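# Hang a picture by its back wire on two wall hooks

## Task

Put the picture onto the two hooks on the wall so that the wire across its back rests on them, with the picture upright, its front facing outward and its edges level; letting it drop onto the hooks does not count as success.

## Robot and tools

Robot: two arms, left_arm and right_arm, each with a parallel two-finger gripper. Calibrated bases in the scene frame: left_arm at (+0.042, +0.339, 0) m, quat_wxyz (+1.000, 0, 0, -0.008); right_arm at (+0.038, -0.254, 0) m, quat_wxyz (+1.000, 0, 0, -0.006). Up is +z for both bases.

Frames: the scene frame has its origin on the table surface halfway between the nominal bases, +z up, +x outward over the table, and +y toward left_arm. Arm names do not match image sides. Every hand position, orientation, velocity and target an arm reports or receives is in that arm's own base frame, as is any camera it carries. Fixed cameras and the table use the scene frame. Reported hand poses may be off by a few centimetres, more when the arm reaches far.

Gripper: fingers point along the gripper's +z axis and spread along its y axis. end_effector_position is the spot between the pads, roughly 1 cm short of the fingertips.

Row layout (used by execute_actions and move): 16 plain numbers, always both arms: left_arm x, y, z, qw, qx, qy, qz, opening, then right_arm x, y, z, qw, qx, qy, qz, opening. x, y, z are an absolute gripper position in metres and the quaternion an absolute orientation (w first), each in that arm's base frame; these are poses, not offsets. Opening runs from -1 (closed) to +1 (fully open, 0.094 m); it is a commanded finger width, not a change. To keep an arm still, resend its last reported pose and wanted opening every time; to keep an orientation, repeat your own quaternion rather than the drifting reported one. A 0 opening is a real command, so resend the current opening to leave fingers alone.

execute_actions(actions, cameras): actions is a list of actions; each action is a table of 1 to 15 rows, one row per 1/30 s control step, with the last row held for the rest of the action's 15 steps. An action is rejected for both arms if any target lies more than 0.6 m from that gripper's current position along any of the gripper's own axes; a badly formed action, or a first action failing that check against the latest state, rejects the whole call. An empty list simply returns state and images. cameras selects images: omitted, null or ["all"] gives all, [] gives none; an unknown name invalidates the call.

move(target, speed, blend, opening_speed, blocking, cameras): drives each gripper in a straight line from its Hand target to the row's pose (no 0.6 m limit). target is one 16-number row or a list of up to 15 rows, all sharing a 10 s cap. speed is m/s, 0.002 to 4.3, default 0.25 (rotation up to twice that in rad/s), one value or one per target. blend is a corner radius in m per target; 0 stops at each waypoint. opening_speed is change per second on the -1..+1 scale, at least 0.2; use the low end to close gently. blocking=false returns after about 0.5 s while the move continues; a new move takes over from the old one. Paths ignore obstacles and the other arm, the gripper lags and may overshoot speed, and faster or deeper contact presses harder. Do not route a gripper close past its own base; go around. Opening changes in a later waypoint happen only once everything is at rest there. The result adds a move: line: done, off_target, moving, held or fault, plus limits (paced = command clipped, held = steps withheld). done means at rest within 10 mm and 2 degrees; neither done nor off_target tells you about contact.

wait(seconds 0 to 10, cameras): lets time pass with last commands held; a running move keeps going. stop(cameras): brakes a running move. zoom_image(camera, region [x0, y0, x1, y1] in pixels, at most 504x504, from the top-left): enlarges part of that camera's latest image. finished_scene(scene): ends the current scene irreversibly; the picture must stay hung with no help from the robot.

Cameras: cam_head_left, cam_head_right, cam_high, cam_low (504x504), cam_left_wrist, cam_right_wrist (672x504).

Reading results: Hand target is where each arm is actually being sent, often short of your command, so send the remainder next. Orientation commands are clipped to 40 degrees from the measured one each step. Resting 1 cm or more off target in free air is normal. grip_measured is the measured opening on the command scale (reads up to ~2.7 mm wide when empty); the last Joint positions number is the width in metres. Joint velocities "within noise" means the arm is still. Joint torques include gravity and offsets; torques 3 and 4 wrap at ±28 N m. Joint ranges (rad): waist ±2.880, shoulder 0 to 3.142, elbow 0 to 3.019, wrist pitch -1.693 to 1.571, wrist yaw ±1.571, wrist roll ±2.094. Step readings of end_effector_position appear only for execute_actions calls.

Gripping: the gripper hits full force about 0.05 below the touch reading (more for small, round or soft items), roughly 50 to 64 N per pad. To release, command well above grip_measured.

Avoid: dropping the picture or letting go while it moves, knocking anything off the table, hard hits or pushes, arms or grippers colliding or one gripping the other's fingers, and long holds with arms outstretched or straining (a MOTOR HOT line warns; at 100 °C the arm goes limp for 30 s or more, an OVER-TEMPERATURE FAULT). The simulation keeps running between replies and objects may be nudged occasionally.

Each tool is called after "Call:" as name(argument=value, ...) on one line, values as JSON.

## Session

Call:
execute_actions(actions=[])

Scene clock: 0.00 s.
left_arm: end_effector_position=(+0.2056, +0.0600, +0.1875) grip_measured=+1.000 end_effector_quat_wxyz=(+0.272, -0.022, +0.952, -0.139) | right_arm: end_effector_position=(+0.0575, +0.3636, +0.1153) grip_measured=+1.000 end_effector_quat_wxyz=(-0.313, +0.865, -0.261, -0.292)
Joint positions: left_arm=[0.734 0.623 0.602 -1.286 0.57 0.61 0.094] | right_arm=[1.128 1.1 0.5 -0.322 -0.651 -1.2 0.094]
Joint velocities: within noise
Joint torques (N m): no reading
Motor temperatures (°C): left_arm=[22 21 22 23 21 20 23] | right_arm=[24 22 23 23 22 21 23]
Heat: left arm: hottest wrist pitch 23 °C; right arm: hottest waist 24 °C.
Hand target: left_arm +0.2099, +0.0639, +0.1987; +0.282, -0.018, +0.950, -0.131 | right_arm +0.0611, +0.3712, +0.1247; -0.323, +0.863, -0.257, -0.290
Tool commands: left_gripper/opening=+1.0 right_gripper/opening=+1.0

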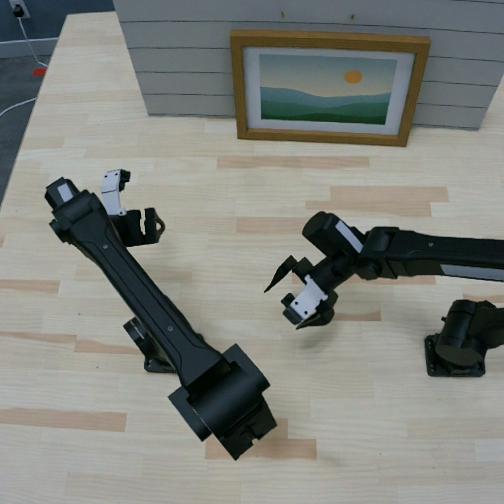

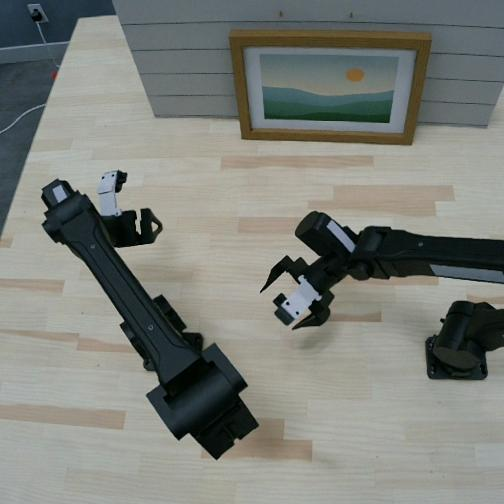

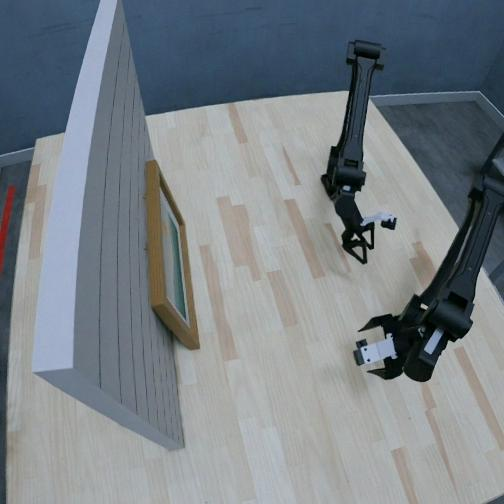

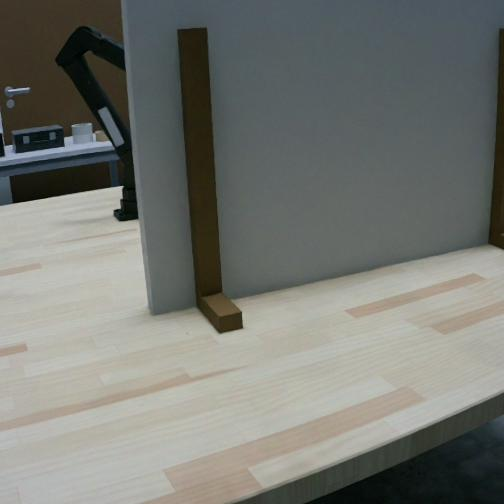

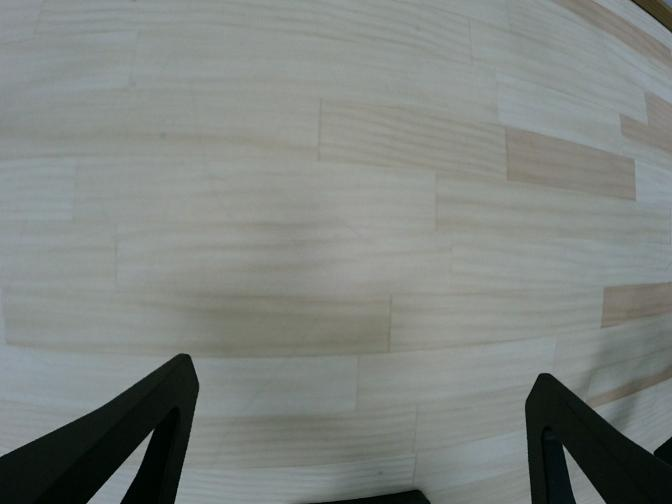

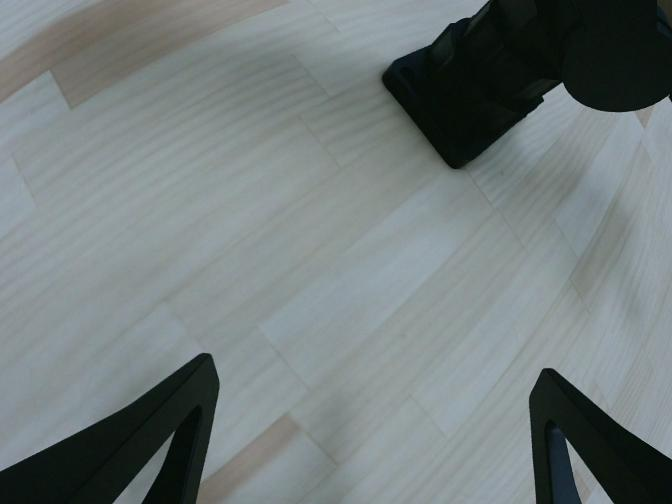

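Call:
zoom_image(camera="cam_head_left", region=[200, 0, 450, 160])

Call:
zoom_image(camera="cam_high", region=[60, 130, 260, 400])

Call:
zoom_image(camera="cam_head_right", region=[200, 0, 450, 160])

Scaled by 2.016 from the camera's 504x504 image, which has a finer 720x720 frame.

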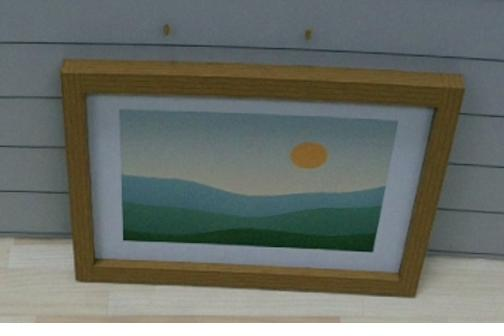

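Scaled by 1.867 from the camera's 504x504 image, which has a finer 720x720 frame.

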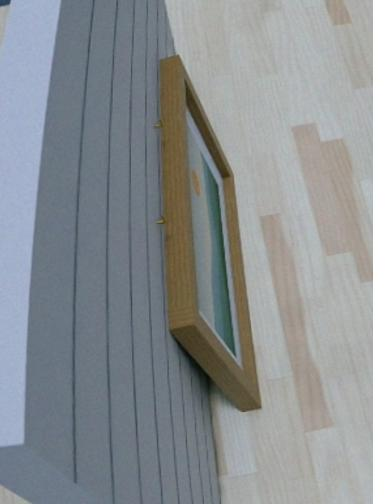

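Scaled by 2.016 from the camera's 504x504 image, which has a finer 720x720 frame.

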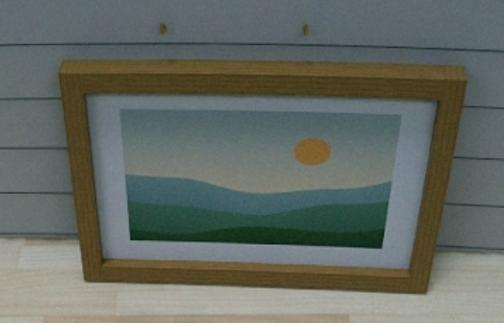

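Call:
move(target=[0.33, 0.03, 0.25, 0.707, 0, 0.707, 0, 1, 0.33, 0.0, 0.25, 0.707, 0, 0.707, 0, 1], speed=0.3)

Scene clock: 17.40 s.
left_arm: end_effector_position=(+0.3285, +0.0315, +0.2469) grip_measured=+1.000 end_effector_quat_wxyz=(+0.703, +0.004, +0.711, +0.006) | right_arm: end_effector_position=(+0.3177, +0.0028, +0.2128) grip_measured=+1.000 end_effector_quat_wxyz=(+0.682, -0.010, +0.731, -0.002)
Joint positions: left_arm=[0.198 0.51 0.177 0.321 0.195 0.017 0.094] | right_arm=[0.01 0.463 0.114 0.28 0 -0.017 0.094]
Joint velocities: within noise
Joint torques (N m): left_arm=[0.26 1.08 9.07 2.99 -0.28 -0.18] | right_arm=[-0.62 2.49 14.41 3.15 0.07 0.34]
Motor temperatures (°C): left_arm=[22 21 24 23 22 20 23] | right_arm=[24 22 26 23 23 21 23]
Heat: left arm: hottest elbow 24 °C; right arm: hottest elbow 26 °C.
Hand target: left_arm +0.3299, +0.0299, +0.2500; +0.707, +0.000, +0.707, +0.000 | right_arm +0.3263, +0.0001, +0.2498; +0.707, +0.000, +0.707, +0.000
Off the commanded pose: left_arm 0.004 m, 1 deg | right_arm 0.039 m, 4 deg.
move: off_target (right_arm)

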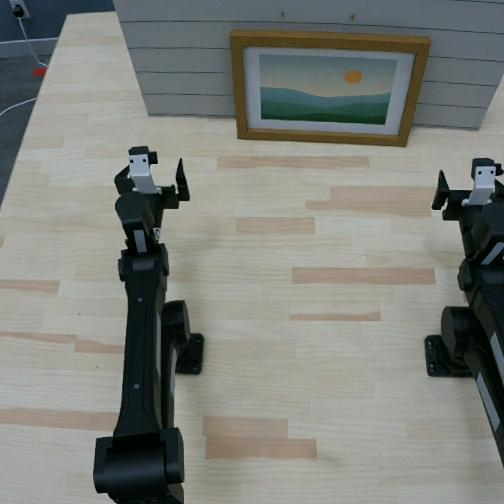

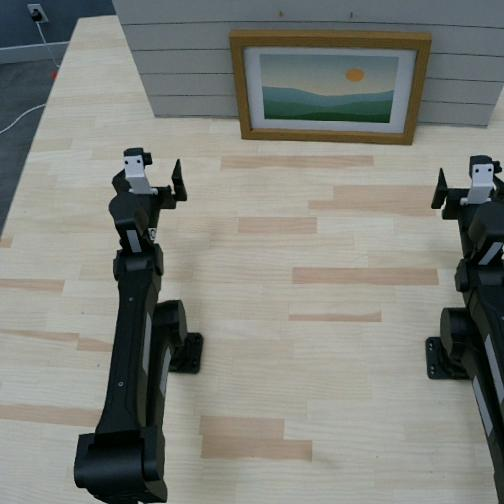

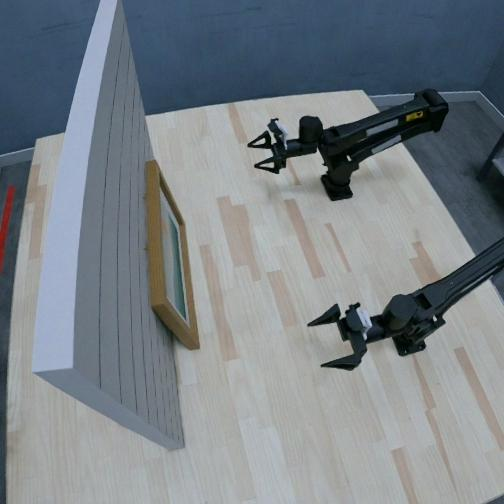

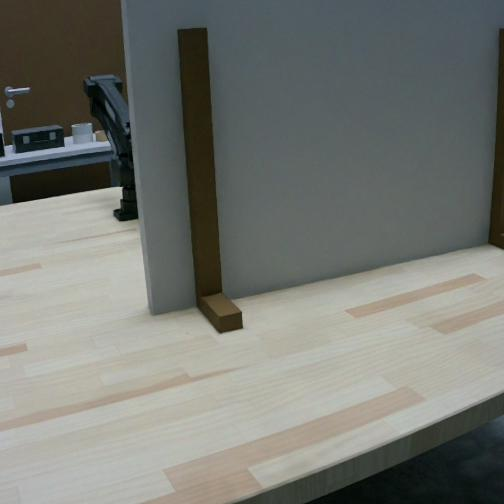

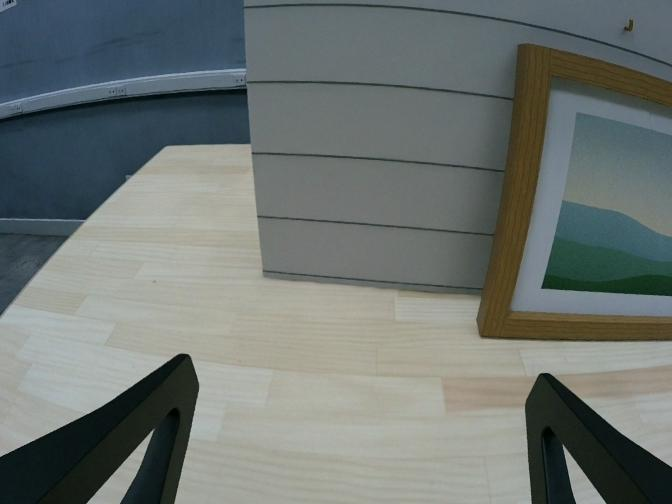

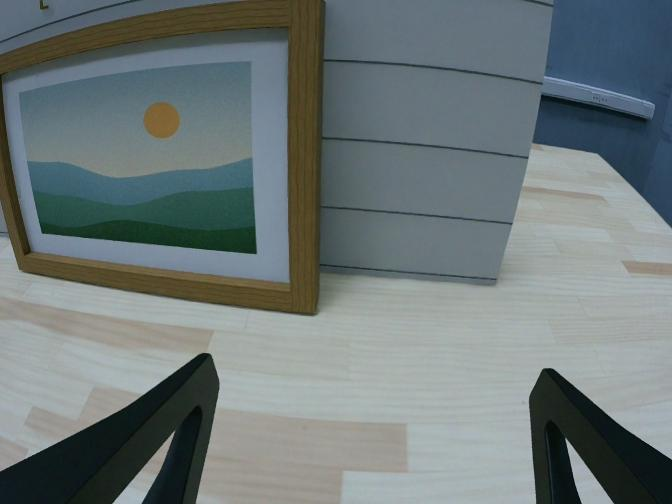

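Call:
zoom_image(camera="cam_left_wrist", region=[420, 0, 672, 350])

Call:
zoom_image(camera="cam_right_wrist", region=[0, 0, 340, 320])

Scaled by 1.440 from the camera's 672x504 image, which has a finer 960x720 frame.

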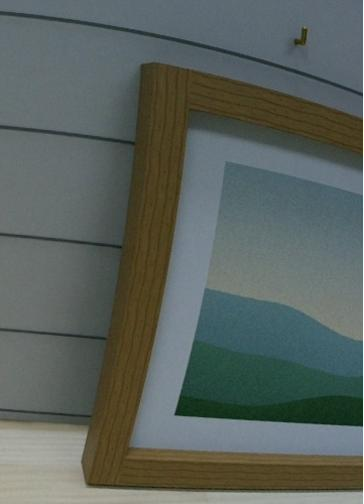

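Scaled by 1.482 from the camera's 672x504 image, which has a finer 960x720 frame.

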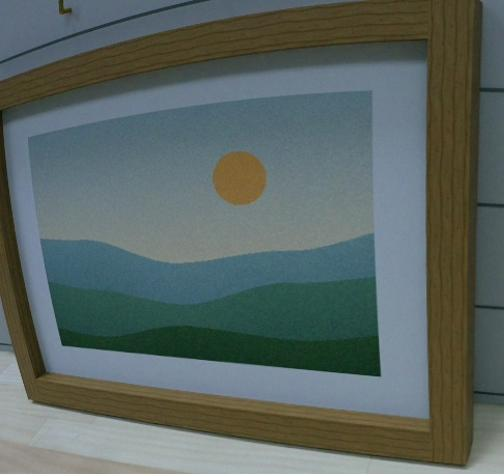

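Call:
move(target=[0.40, -0.11, 0.22, 0.707, 0, 0.707, 0, 1, 0.40, 0.09, 0.22, 0.707, 0, 0.707, 0, 1], speed=0.2)

Scene clock: 44.33 s.
left_arm: end_effector_position=(+0.3887, -0.1027, +0.2011) grip_measured=+1.000 end_effector_quat_wxyz=(+0.692, +0.007, +0.722, +0.008) | right_arm: end_effector_position=(+0.3864, +0.0813, +0.1976) grip_measured=+1.000 end_effector_quat_wxyz=(+0.689, -0.006, +0.725, -0.010)
Joint positions: left_arm=[-0.442 1.114 0.258 0.81 -0.443 0.002 0.094] | right_arm=[0.369 1.078 0.233 0.791 0.375 -0.003 0.094]
Joint velocities: within noise
Joint torques (N m): left_arm=[0.32 -4.19 9.65 2.92 -0.3 -0.09] | right_arm=[1.08 -1.38 10.99 3.03 0.08 0.21]
Motor temperatures (°C): left_arm=[22 21 27 24 22 20 23] | right_arm=[24 22 35 23 22 21 23]
Heat: left arm: hottest elbow 27 °C; right arm: hottest elbow 35 °C.
Hand target: left_arm +0.3990, -0.1097, +0.2202; +0.707, +0.000, +0.707, +0.000 | right_arm +0.3985, +0.0897, +0.2200; +0.707, +0.000, +0.707, +0.000
Off the commanded pose: left_arm 0.023 m, 3 deg | right_arm 0.028 m, 3 deg.
move: off_target (left_arm, right_arm)

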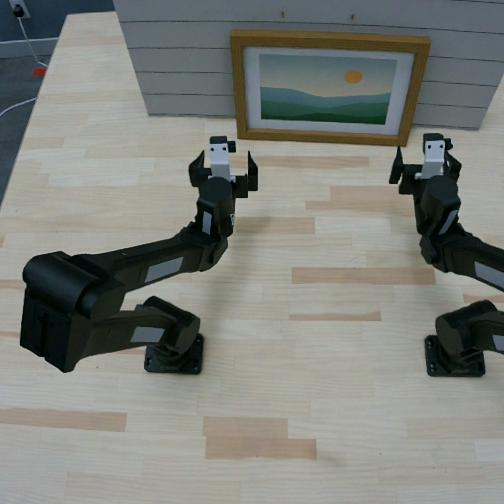

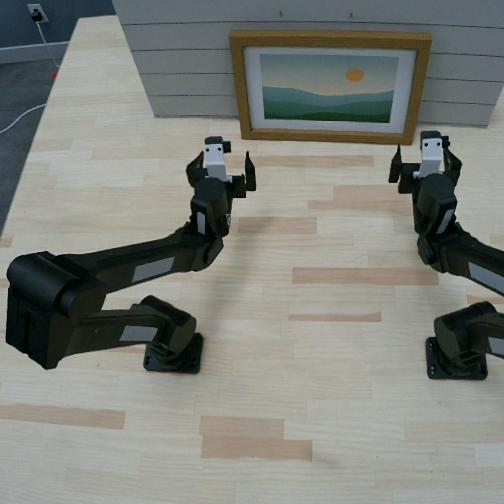

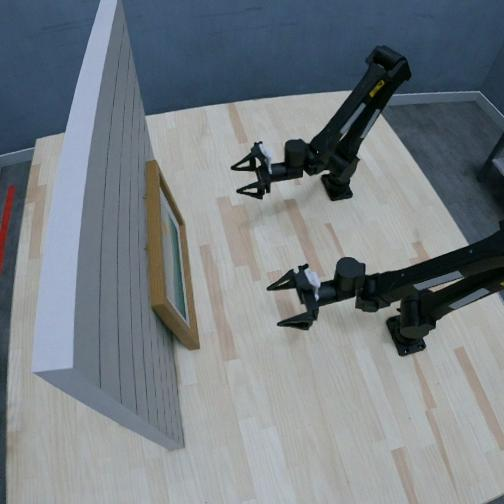

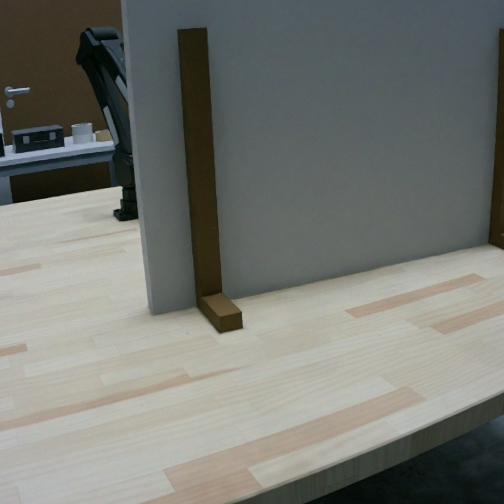

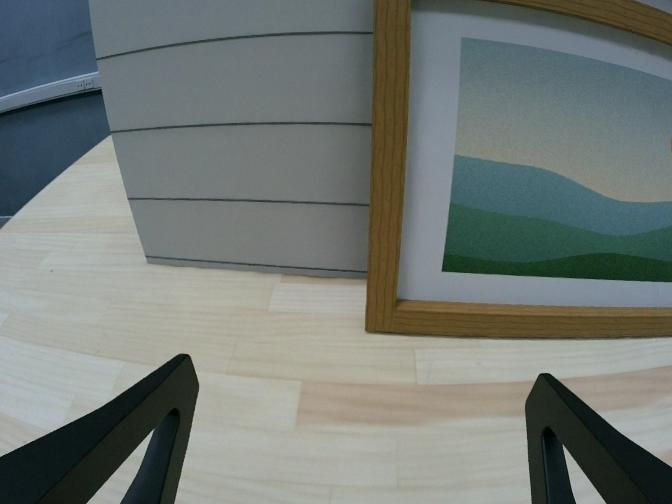

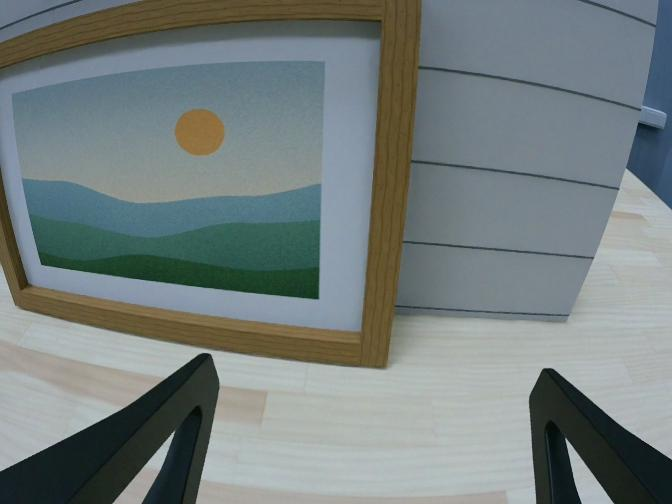

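Call:
move(target=[0.50, -0.125, 0.21, 0.656, 0, 0.755, 0, 1, 0.49, 0.09, 0.21, 0.656, 0, 0.755, 0, 1], speed=0.15)

Scene clock: 56.03 s.
left_arm: end_effector_position=(+0.4860, -0.1228, +0.1970) grip_measured=+1.000 end_effector_quat_wxyz=(+0.648, +0.011, +0.762, +0.008) | right_arm: end_effector_position=(+0.4734, +0.0908, +0.1970) grip_measured=+1.000 end_effector_quat_wxyz=(+0.649, -0.012, +0.760, -0.005)
Joint positions: left_arm=[-0.368 1.346 0.533 0.641 -0.361 -0.035 0.094] | right_arm=[0.288 1.285 0.474 0.648 0.275 0.022 0.094]
Joint velocities: within noise
Joint torques (N m): left_arm=[1.55 -8.7 10 2.17 -0.07 -0.24] | right_arm=[-1.08 -4.31 11.37 1.68 -0.12 0.33]
Motor temperatures (°C): left_arm=[22 21 29 24 22 20 23] | right_arm=[24 22 35 23 22 21 23]
Heat: left arm: hottest elbow 29 °C; right arm: hottest elbow 35 °C.
Hand target: left_arm +0.4992, -0.1247, +0.2101; +0.656, +0.000, +0.755, +0.000 | right_arm +0.4889, +0.0897, +0.2104; +0.656, +0.000, +0.755, +0.000
Off the commanded pose: left_arm 0.019 m, 2 deg | right_arm 0.021 m, 2 deg.
move: off_target (left_arm, right_arm)

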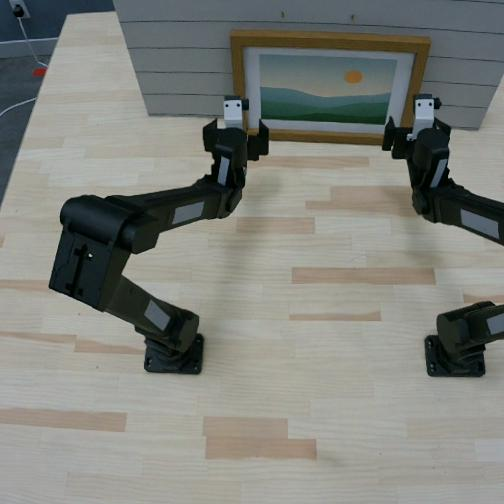

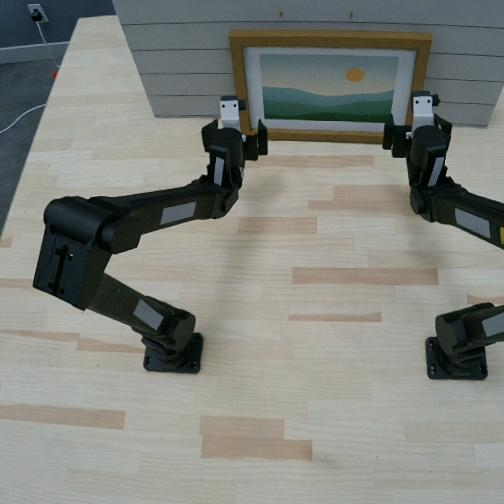

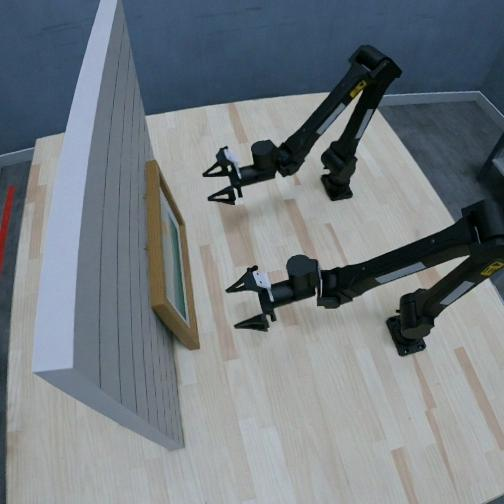

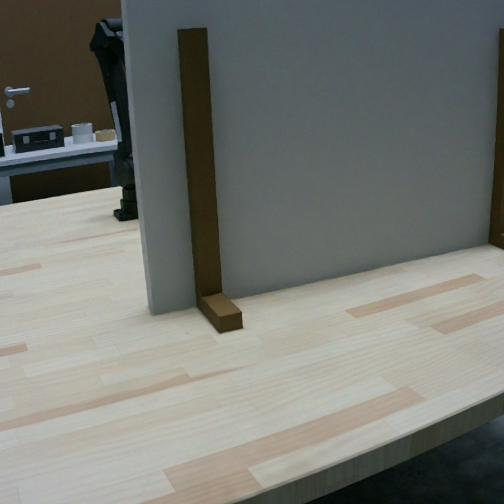

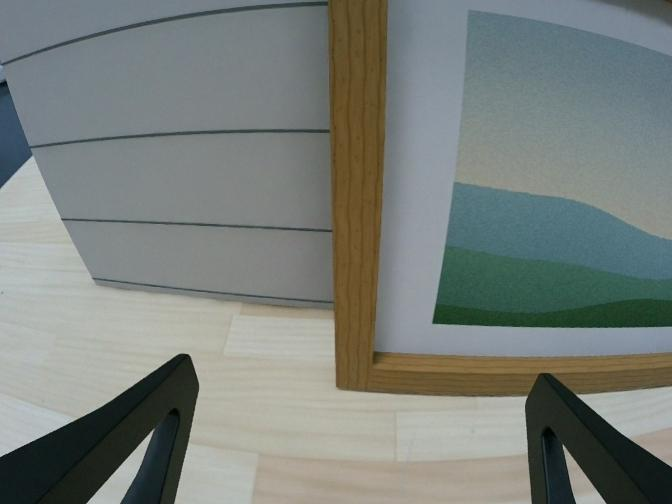

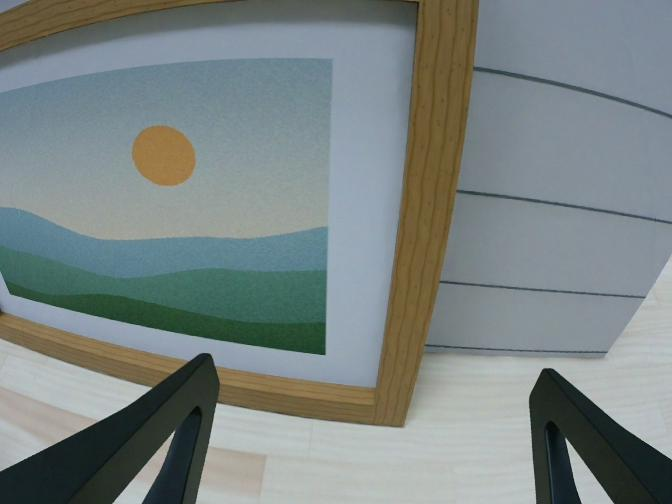

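Call:
move(target=[0.53, -0.122, 0.205, 0.656, -0.008, 0.755, -0.008, 1, 0.52, 0.055, 0.205, 0.656, 0.008, 0.755, 0.005, 1], speed=0.1)

Call:
zoom_image(camera="cam_high", region=[100, 120, 300, 380])

Call:
zoom_image(camera="cam_head_left", region=[200, 0, 450, 160])

Scene clock: 69.40 s.
left_arm: end_effector_position=(+0.5152, -0.1201, +0.1885) grip_measured=+1.000 end_effector_quat_wxyz=(+0.641, +0.004, +0.768, +0.002) | right_arm: end_effector_position=(+0.5020, +0.0565, +0.1864) grip_measured=+1.000 end_effector_quat_wxyz=(+0.639, -0.003, +0.769, -0.001)
Joint positions: left_arm=[-0.332 1.429 0.599 0.641 -0.324 -0.051 0.094] | right_arm=[0.168 1.359 0.524 0.647 0.162 0.024 0.094]
Joint velocities: within noise
Joint torques (N m): left_arm=[1.85 -9.52 9.83 2.92 -0.04 -0.21] | right_arm=[-0.79 -5.01 11.1 2.82 -0.14 0.33]
Motor temperatures (°C): left_arm=[22 21 30 24 22 20 23] | right_arm=[24 22 35 23 22 21 23]
Heat: left arm: hottest elbow 30 °C; right arm: hottest elbow 35 °C.
Hand target: left_arm +0.5290, -0.1217, +0.2052; +0.656, -0.008, +0.755, -0.008 | right_arm +0.5186, +0.0548, +0.2052; +0.656, +0.008, +0.755, +0.005
Off the commanded pose: left_arm 0.022 m, 3 deg | right_arm 0.026 m, 3 deg.
move: off_target (left_arm, right_arm)

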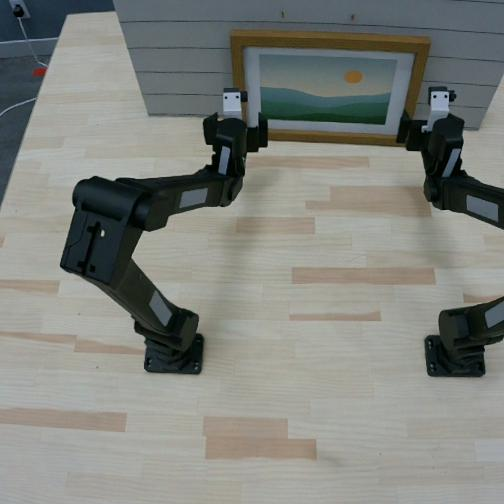

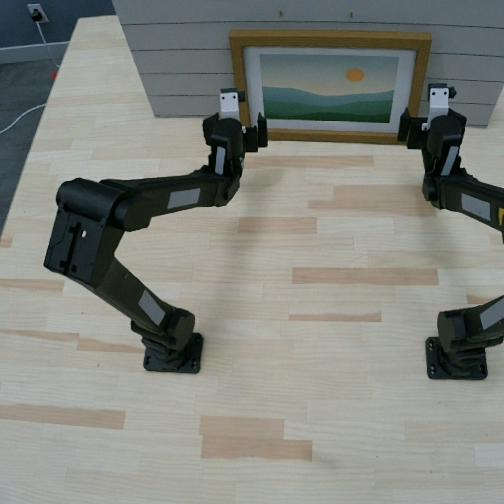

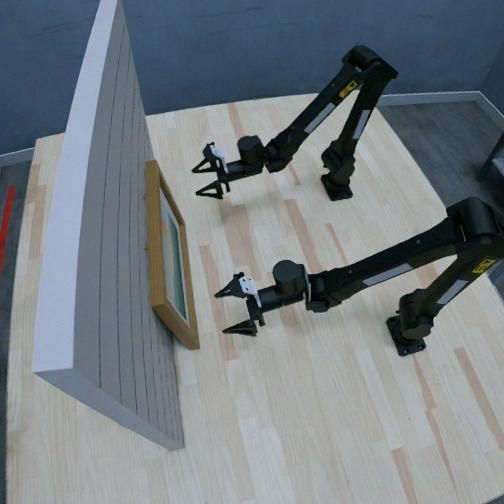

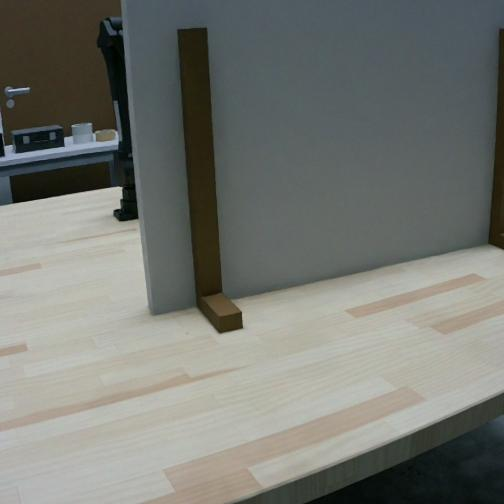

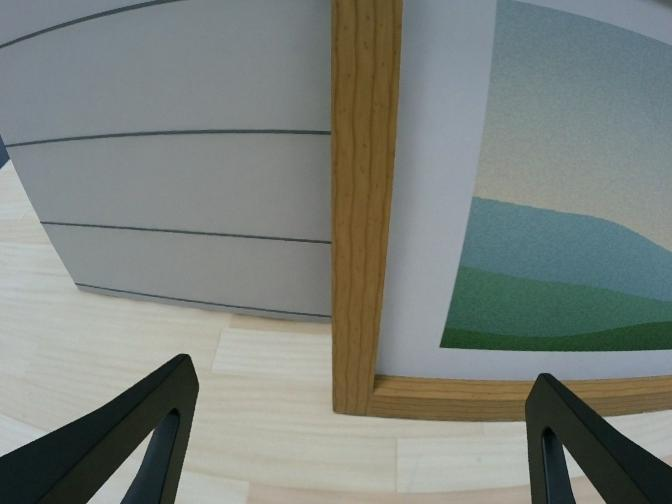

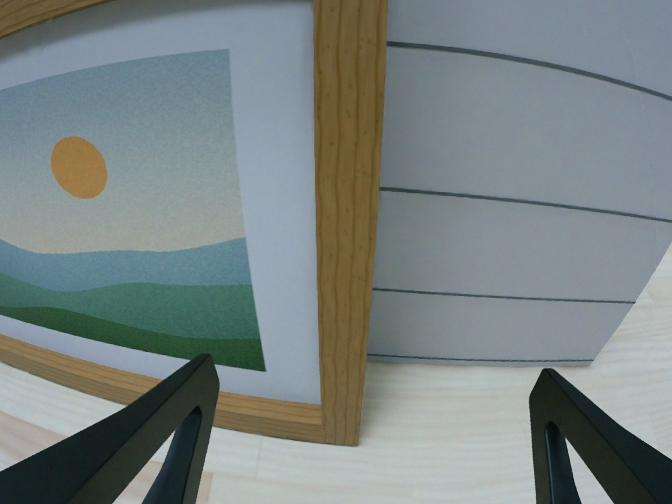

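Scaled by 1.938 from the camera's 504x504 image, which has a finer 720x720 frame.

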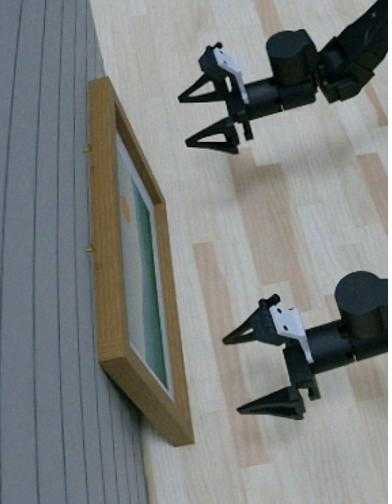

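Scaled by 2.016 from the camera's 504x504 image, which has a finer 720x720 frame.

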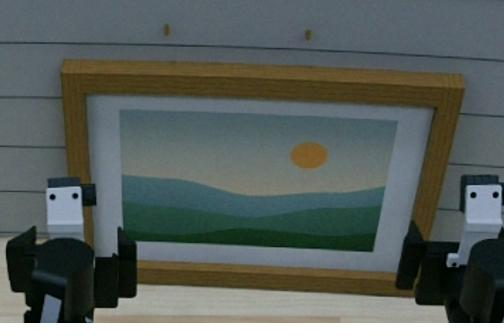

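Call:
move(target=[0.58, -0.123, 0.207, 0.656, -0.008, 0.755, -0.008, 1, 0.57, 0.058, 0.207, 0.656, 0.004, 0.755, 0.004, 1], speed=0.1)

Call:
zoom_image(camera="cam_high", region=[100, 120, 300, 380])

Call:
zoom_image(camera="cam_head_left", region=[200, 0, 450, 160])

Scene clock: 80.13 s.
left_arm: end_effector_position=(+0.5658, -0.1221, +0.1957) grip_measured=+1.000 end_effector_quat_wxyz=(+0.649, -0.001, +0.761, -0.003) | right_arm: end_effector_position=(+0.5524, +0.0617, +0.1930) grip_measured=+1.000 end_effector_quat_wxyz=(+0.645, -0.004, +0.765, +0.003)
Joint positions: left_arm=[-0.297 1.537 0.73 0.641 -0.29 -0.053 0.094] | right_arm=[0.157 1.476 0.657 0.647 0.145 0.024 0.094]
Joint velocities: within noise
Joint torques (N m): left_arm=[0.97 -11.52 9.84 1.95 -0.03 -0.15] | right_arm=[-0.91 -6.59 11.25 2.25 -0.14 0.22]
Motor temperatures (°C): left_arm=[22 21 31 24 22 20 23] | right_arm=[24 22 35 23 22 21 23]
Heat: left arm: hottest elbow 31 °C; right arm: hottest elbow 35 °C.
Hand target: left_arm +0.5791, -0.1228, +0.2070; +0.656, -0.008, +0.755, -0.008 | right_arm +0.5687, +0.0578, +0.2071; +0.656, +0.004, +0.755, +0.004
Off the commanded pose: left_arm 0.018 m, 2 deg | right_arm 0.023 m, 2 deg.
move: off_target (left_arm, right_arm)

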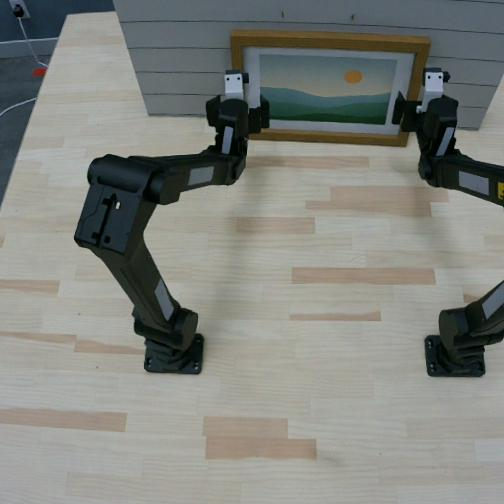

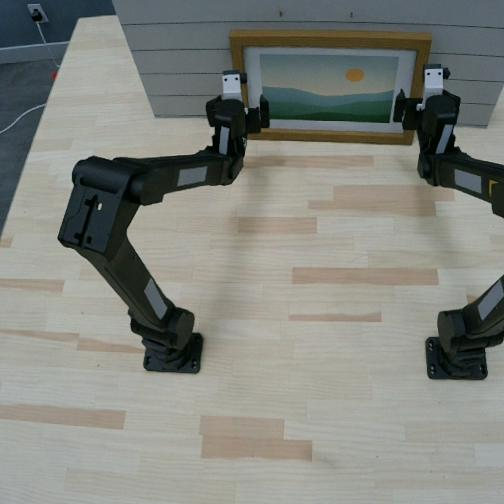

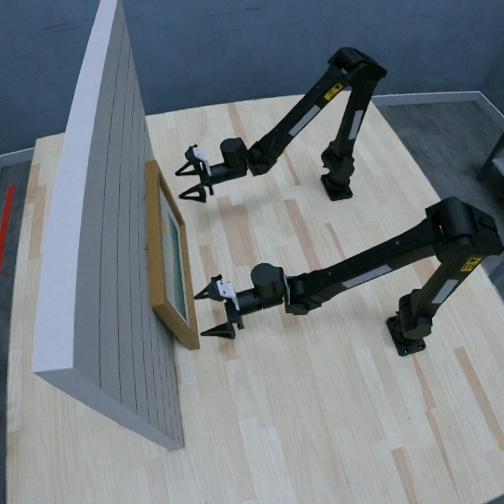

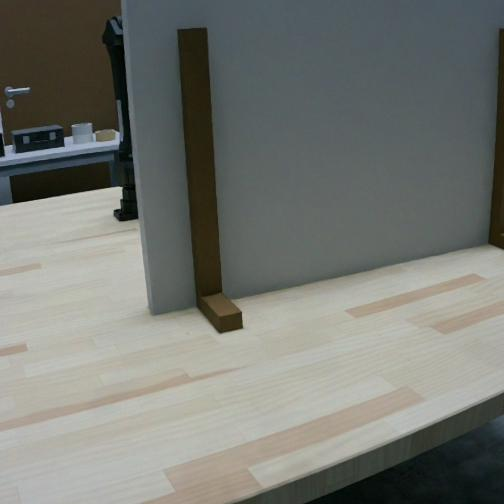

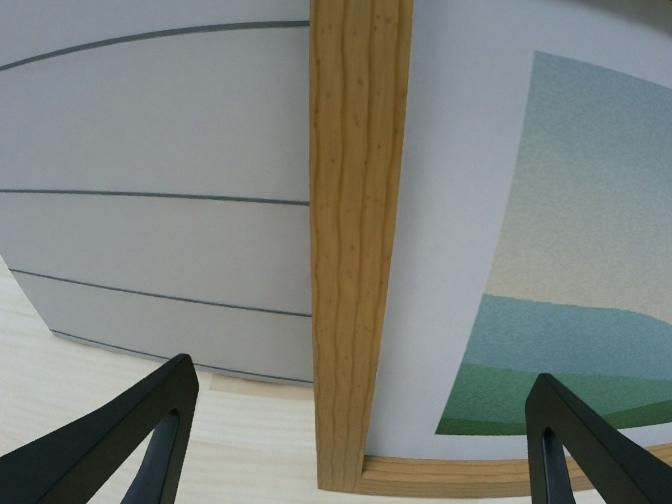

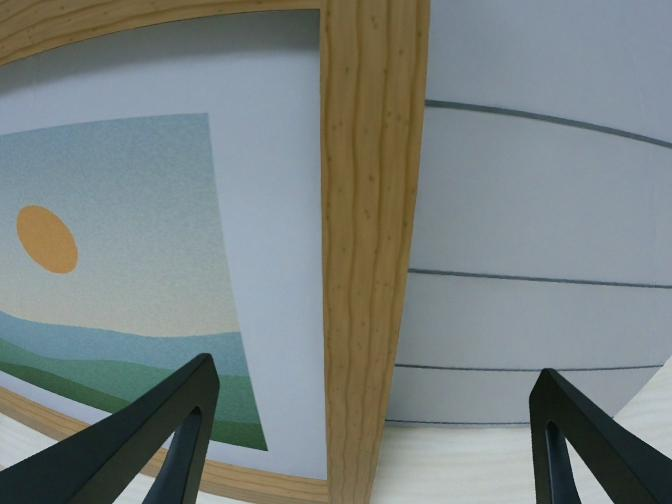

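Scaled by 1.938 from the camera's 504x504 image, which has a finer 720x720 frame.

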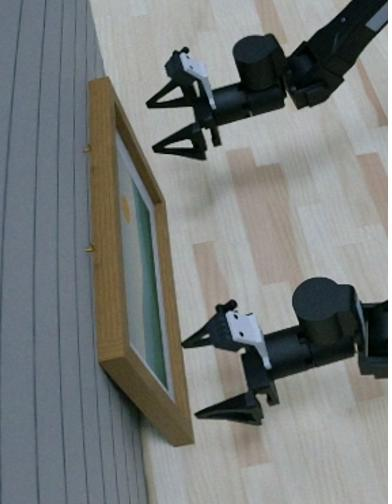

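Scaled by 2.016 from the camera's 504x504 image, which has a finer 720x720 frame.

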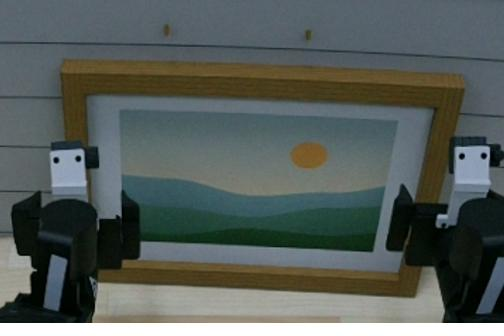

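Call:
move(target=[0.615, -0.123, 0.207, 0.656, -0.006, 0.755, -0.006, 1, 0.605, 0.056, 0.207, 0.656, 0.004, 0.755, 0.002, 1], speed=0.08)

Call:
zoom_image(camera="cam_high", region=[100, 120, 300, 380])

Call:
zoom_image(camera="cam_head_left", region=[200, 0, 450, 160])

Scene clock: 86.20 s.
left_arm: end_effector_position=(+0.6008, -0.1225, +0.1956) grip_measured=+1.000 end_effector_quat_wxyz=(+0.648, -0.002, +0.762, -0.003) | right_arm: end_effector_position=(+0.5881, +0.0602, +0.1973) grip_measured=+1.000 end_effector_quat_wxyz=(+0.650, -0.001, +0.760, +0.003)
Joint positions: left_arm=[-0.275 1.612 0.825 0.62 -0.269 -0.053 0.094] | right_arm=[0.142 1.555 0.752 0.647 0.134 0.024 0.094]
Joint velocities: within noise
Joint torques (N m): left_arm=[1.49 -13.1 9.94 1.91 -0.03 -0.08] | right_arm=[-0.85 -7.77 11.41 1.62 -0.15 0.16]
Motor temperatures (°C): left_arm=[22 21 30 24 22 20 23] | right_arm=[24 22 35 23 22 21 23]
Heat: left arm: hottest elbow 30 °C; right arm: hottest elbow 35 °C.
Hand target: left_arm +0.6141, -0.1228, +0.2070; +0.656, -0.006, +0.755, -0.006 | right_arm +0.6038, +0.0557, +0.2070; +0.656, +0.004, +0.755, +0.002
Off the commanded pose: left_arm 0.018 m, 1 deg | right_arm 0.020 m, 1 deg.
move: off_target (left_arm, right_arm)

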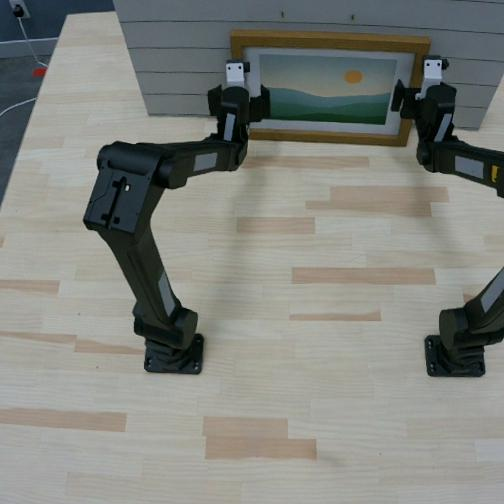

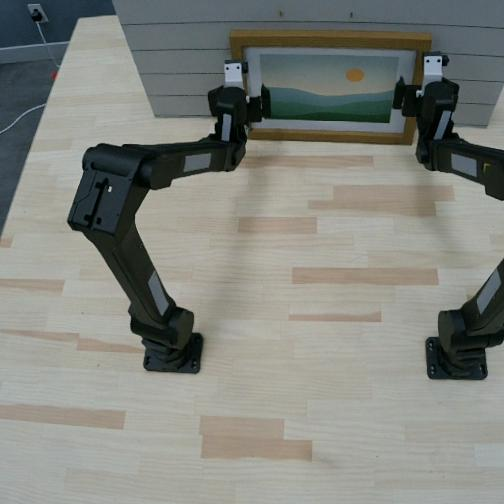

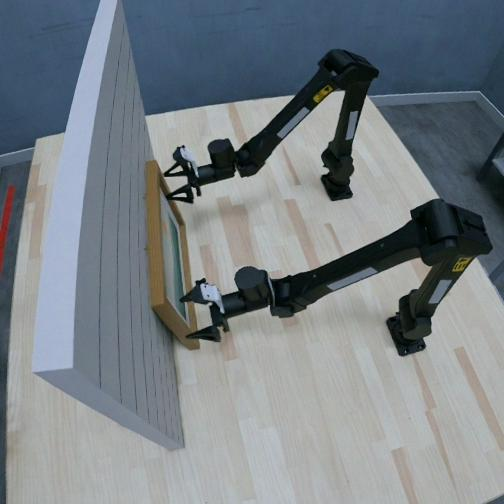

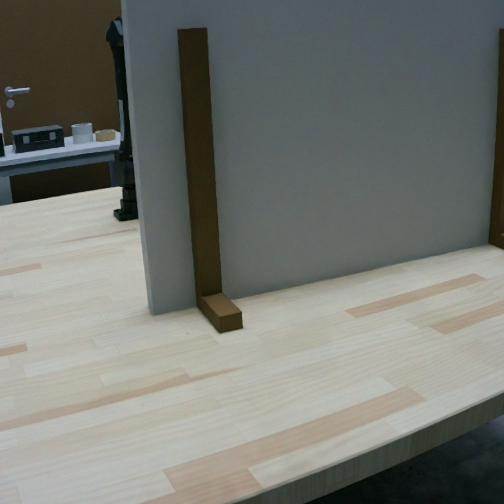

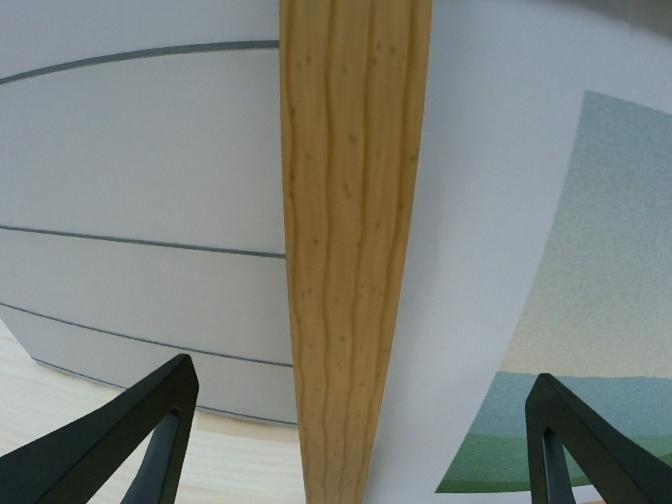

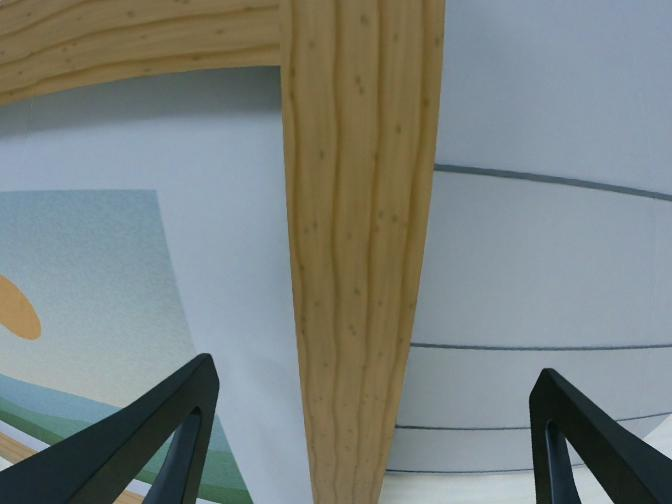

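Scaled by 1.938 from the camera's 504x504 image, which has a finer 720x720 frame.

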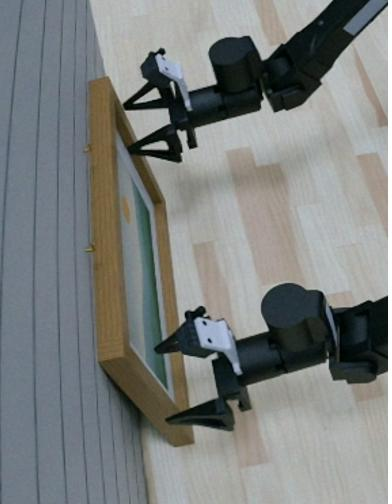

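Scaled by 2.016 from the camera's 504x504 image, which has a finer 720x720 frame.

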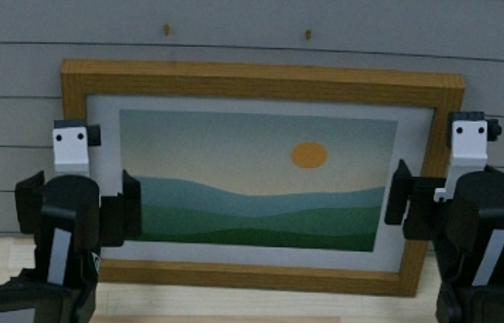

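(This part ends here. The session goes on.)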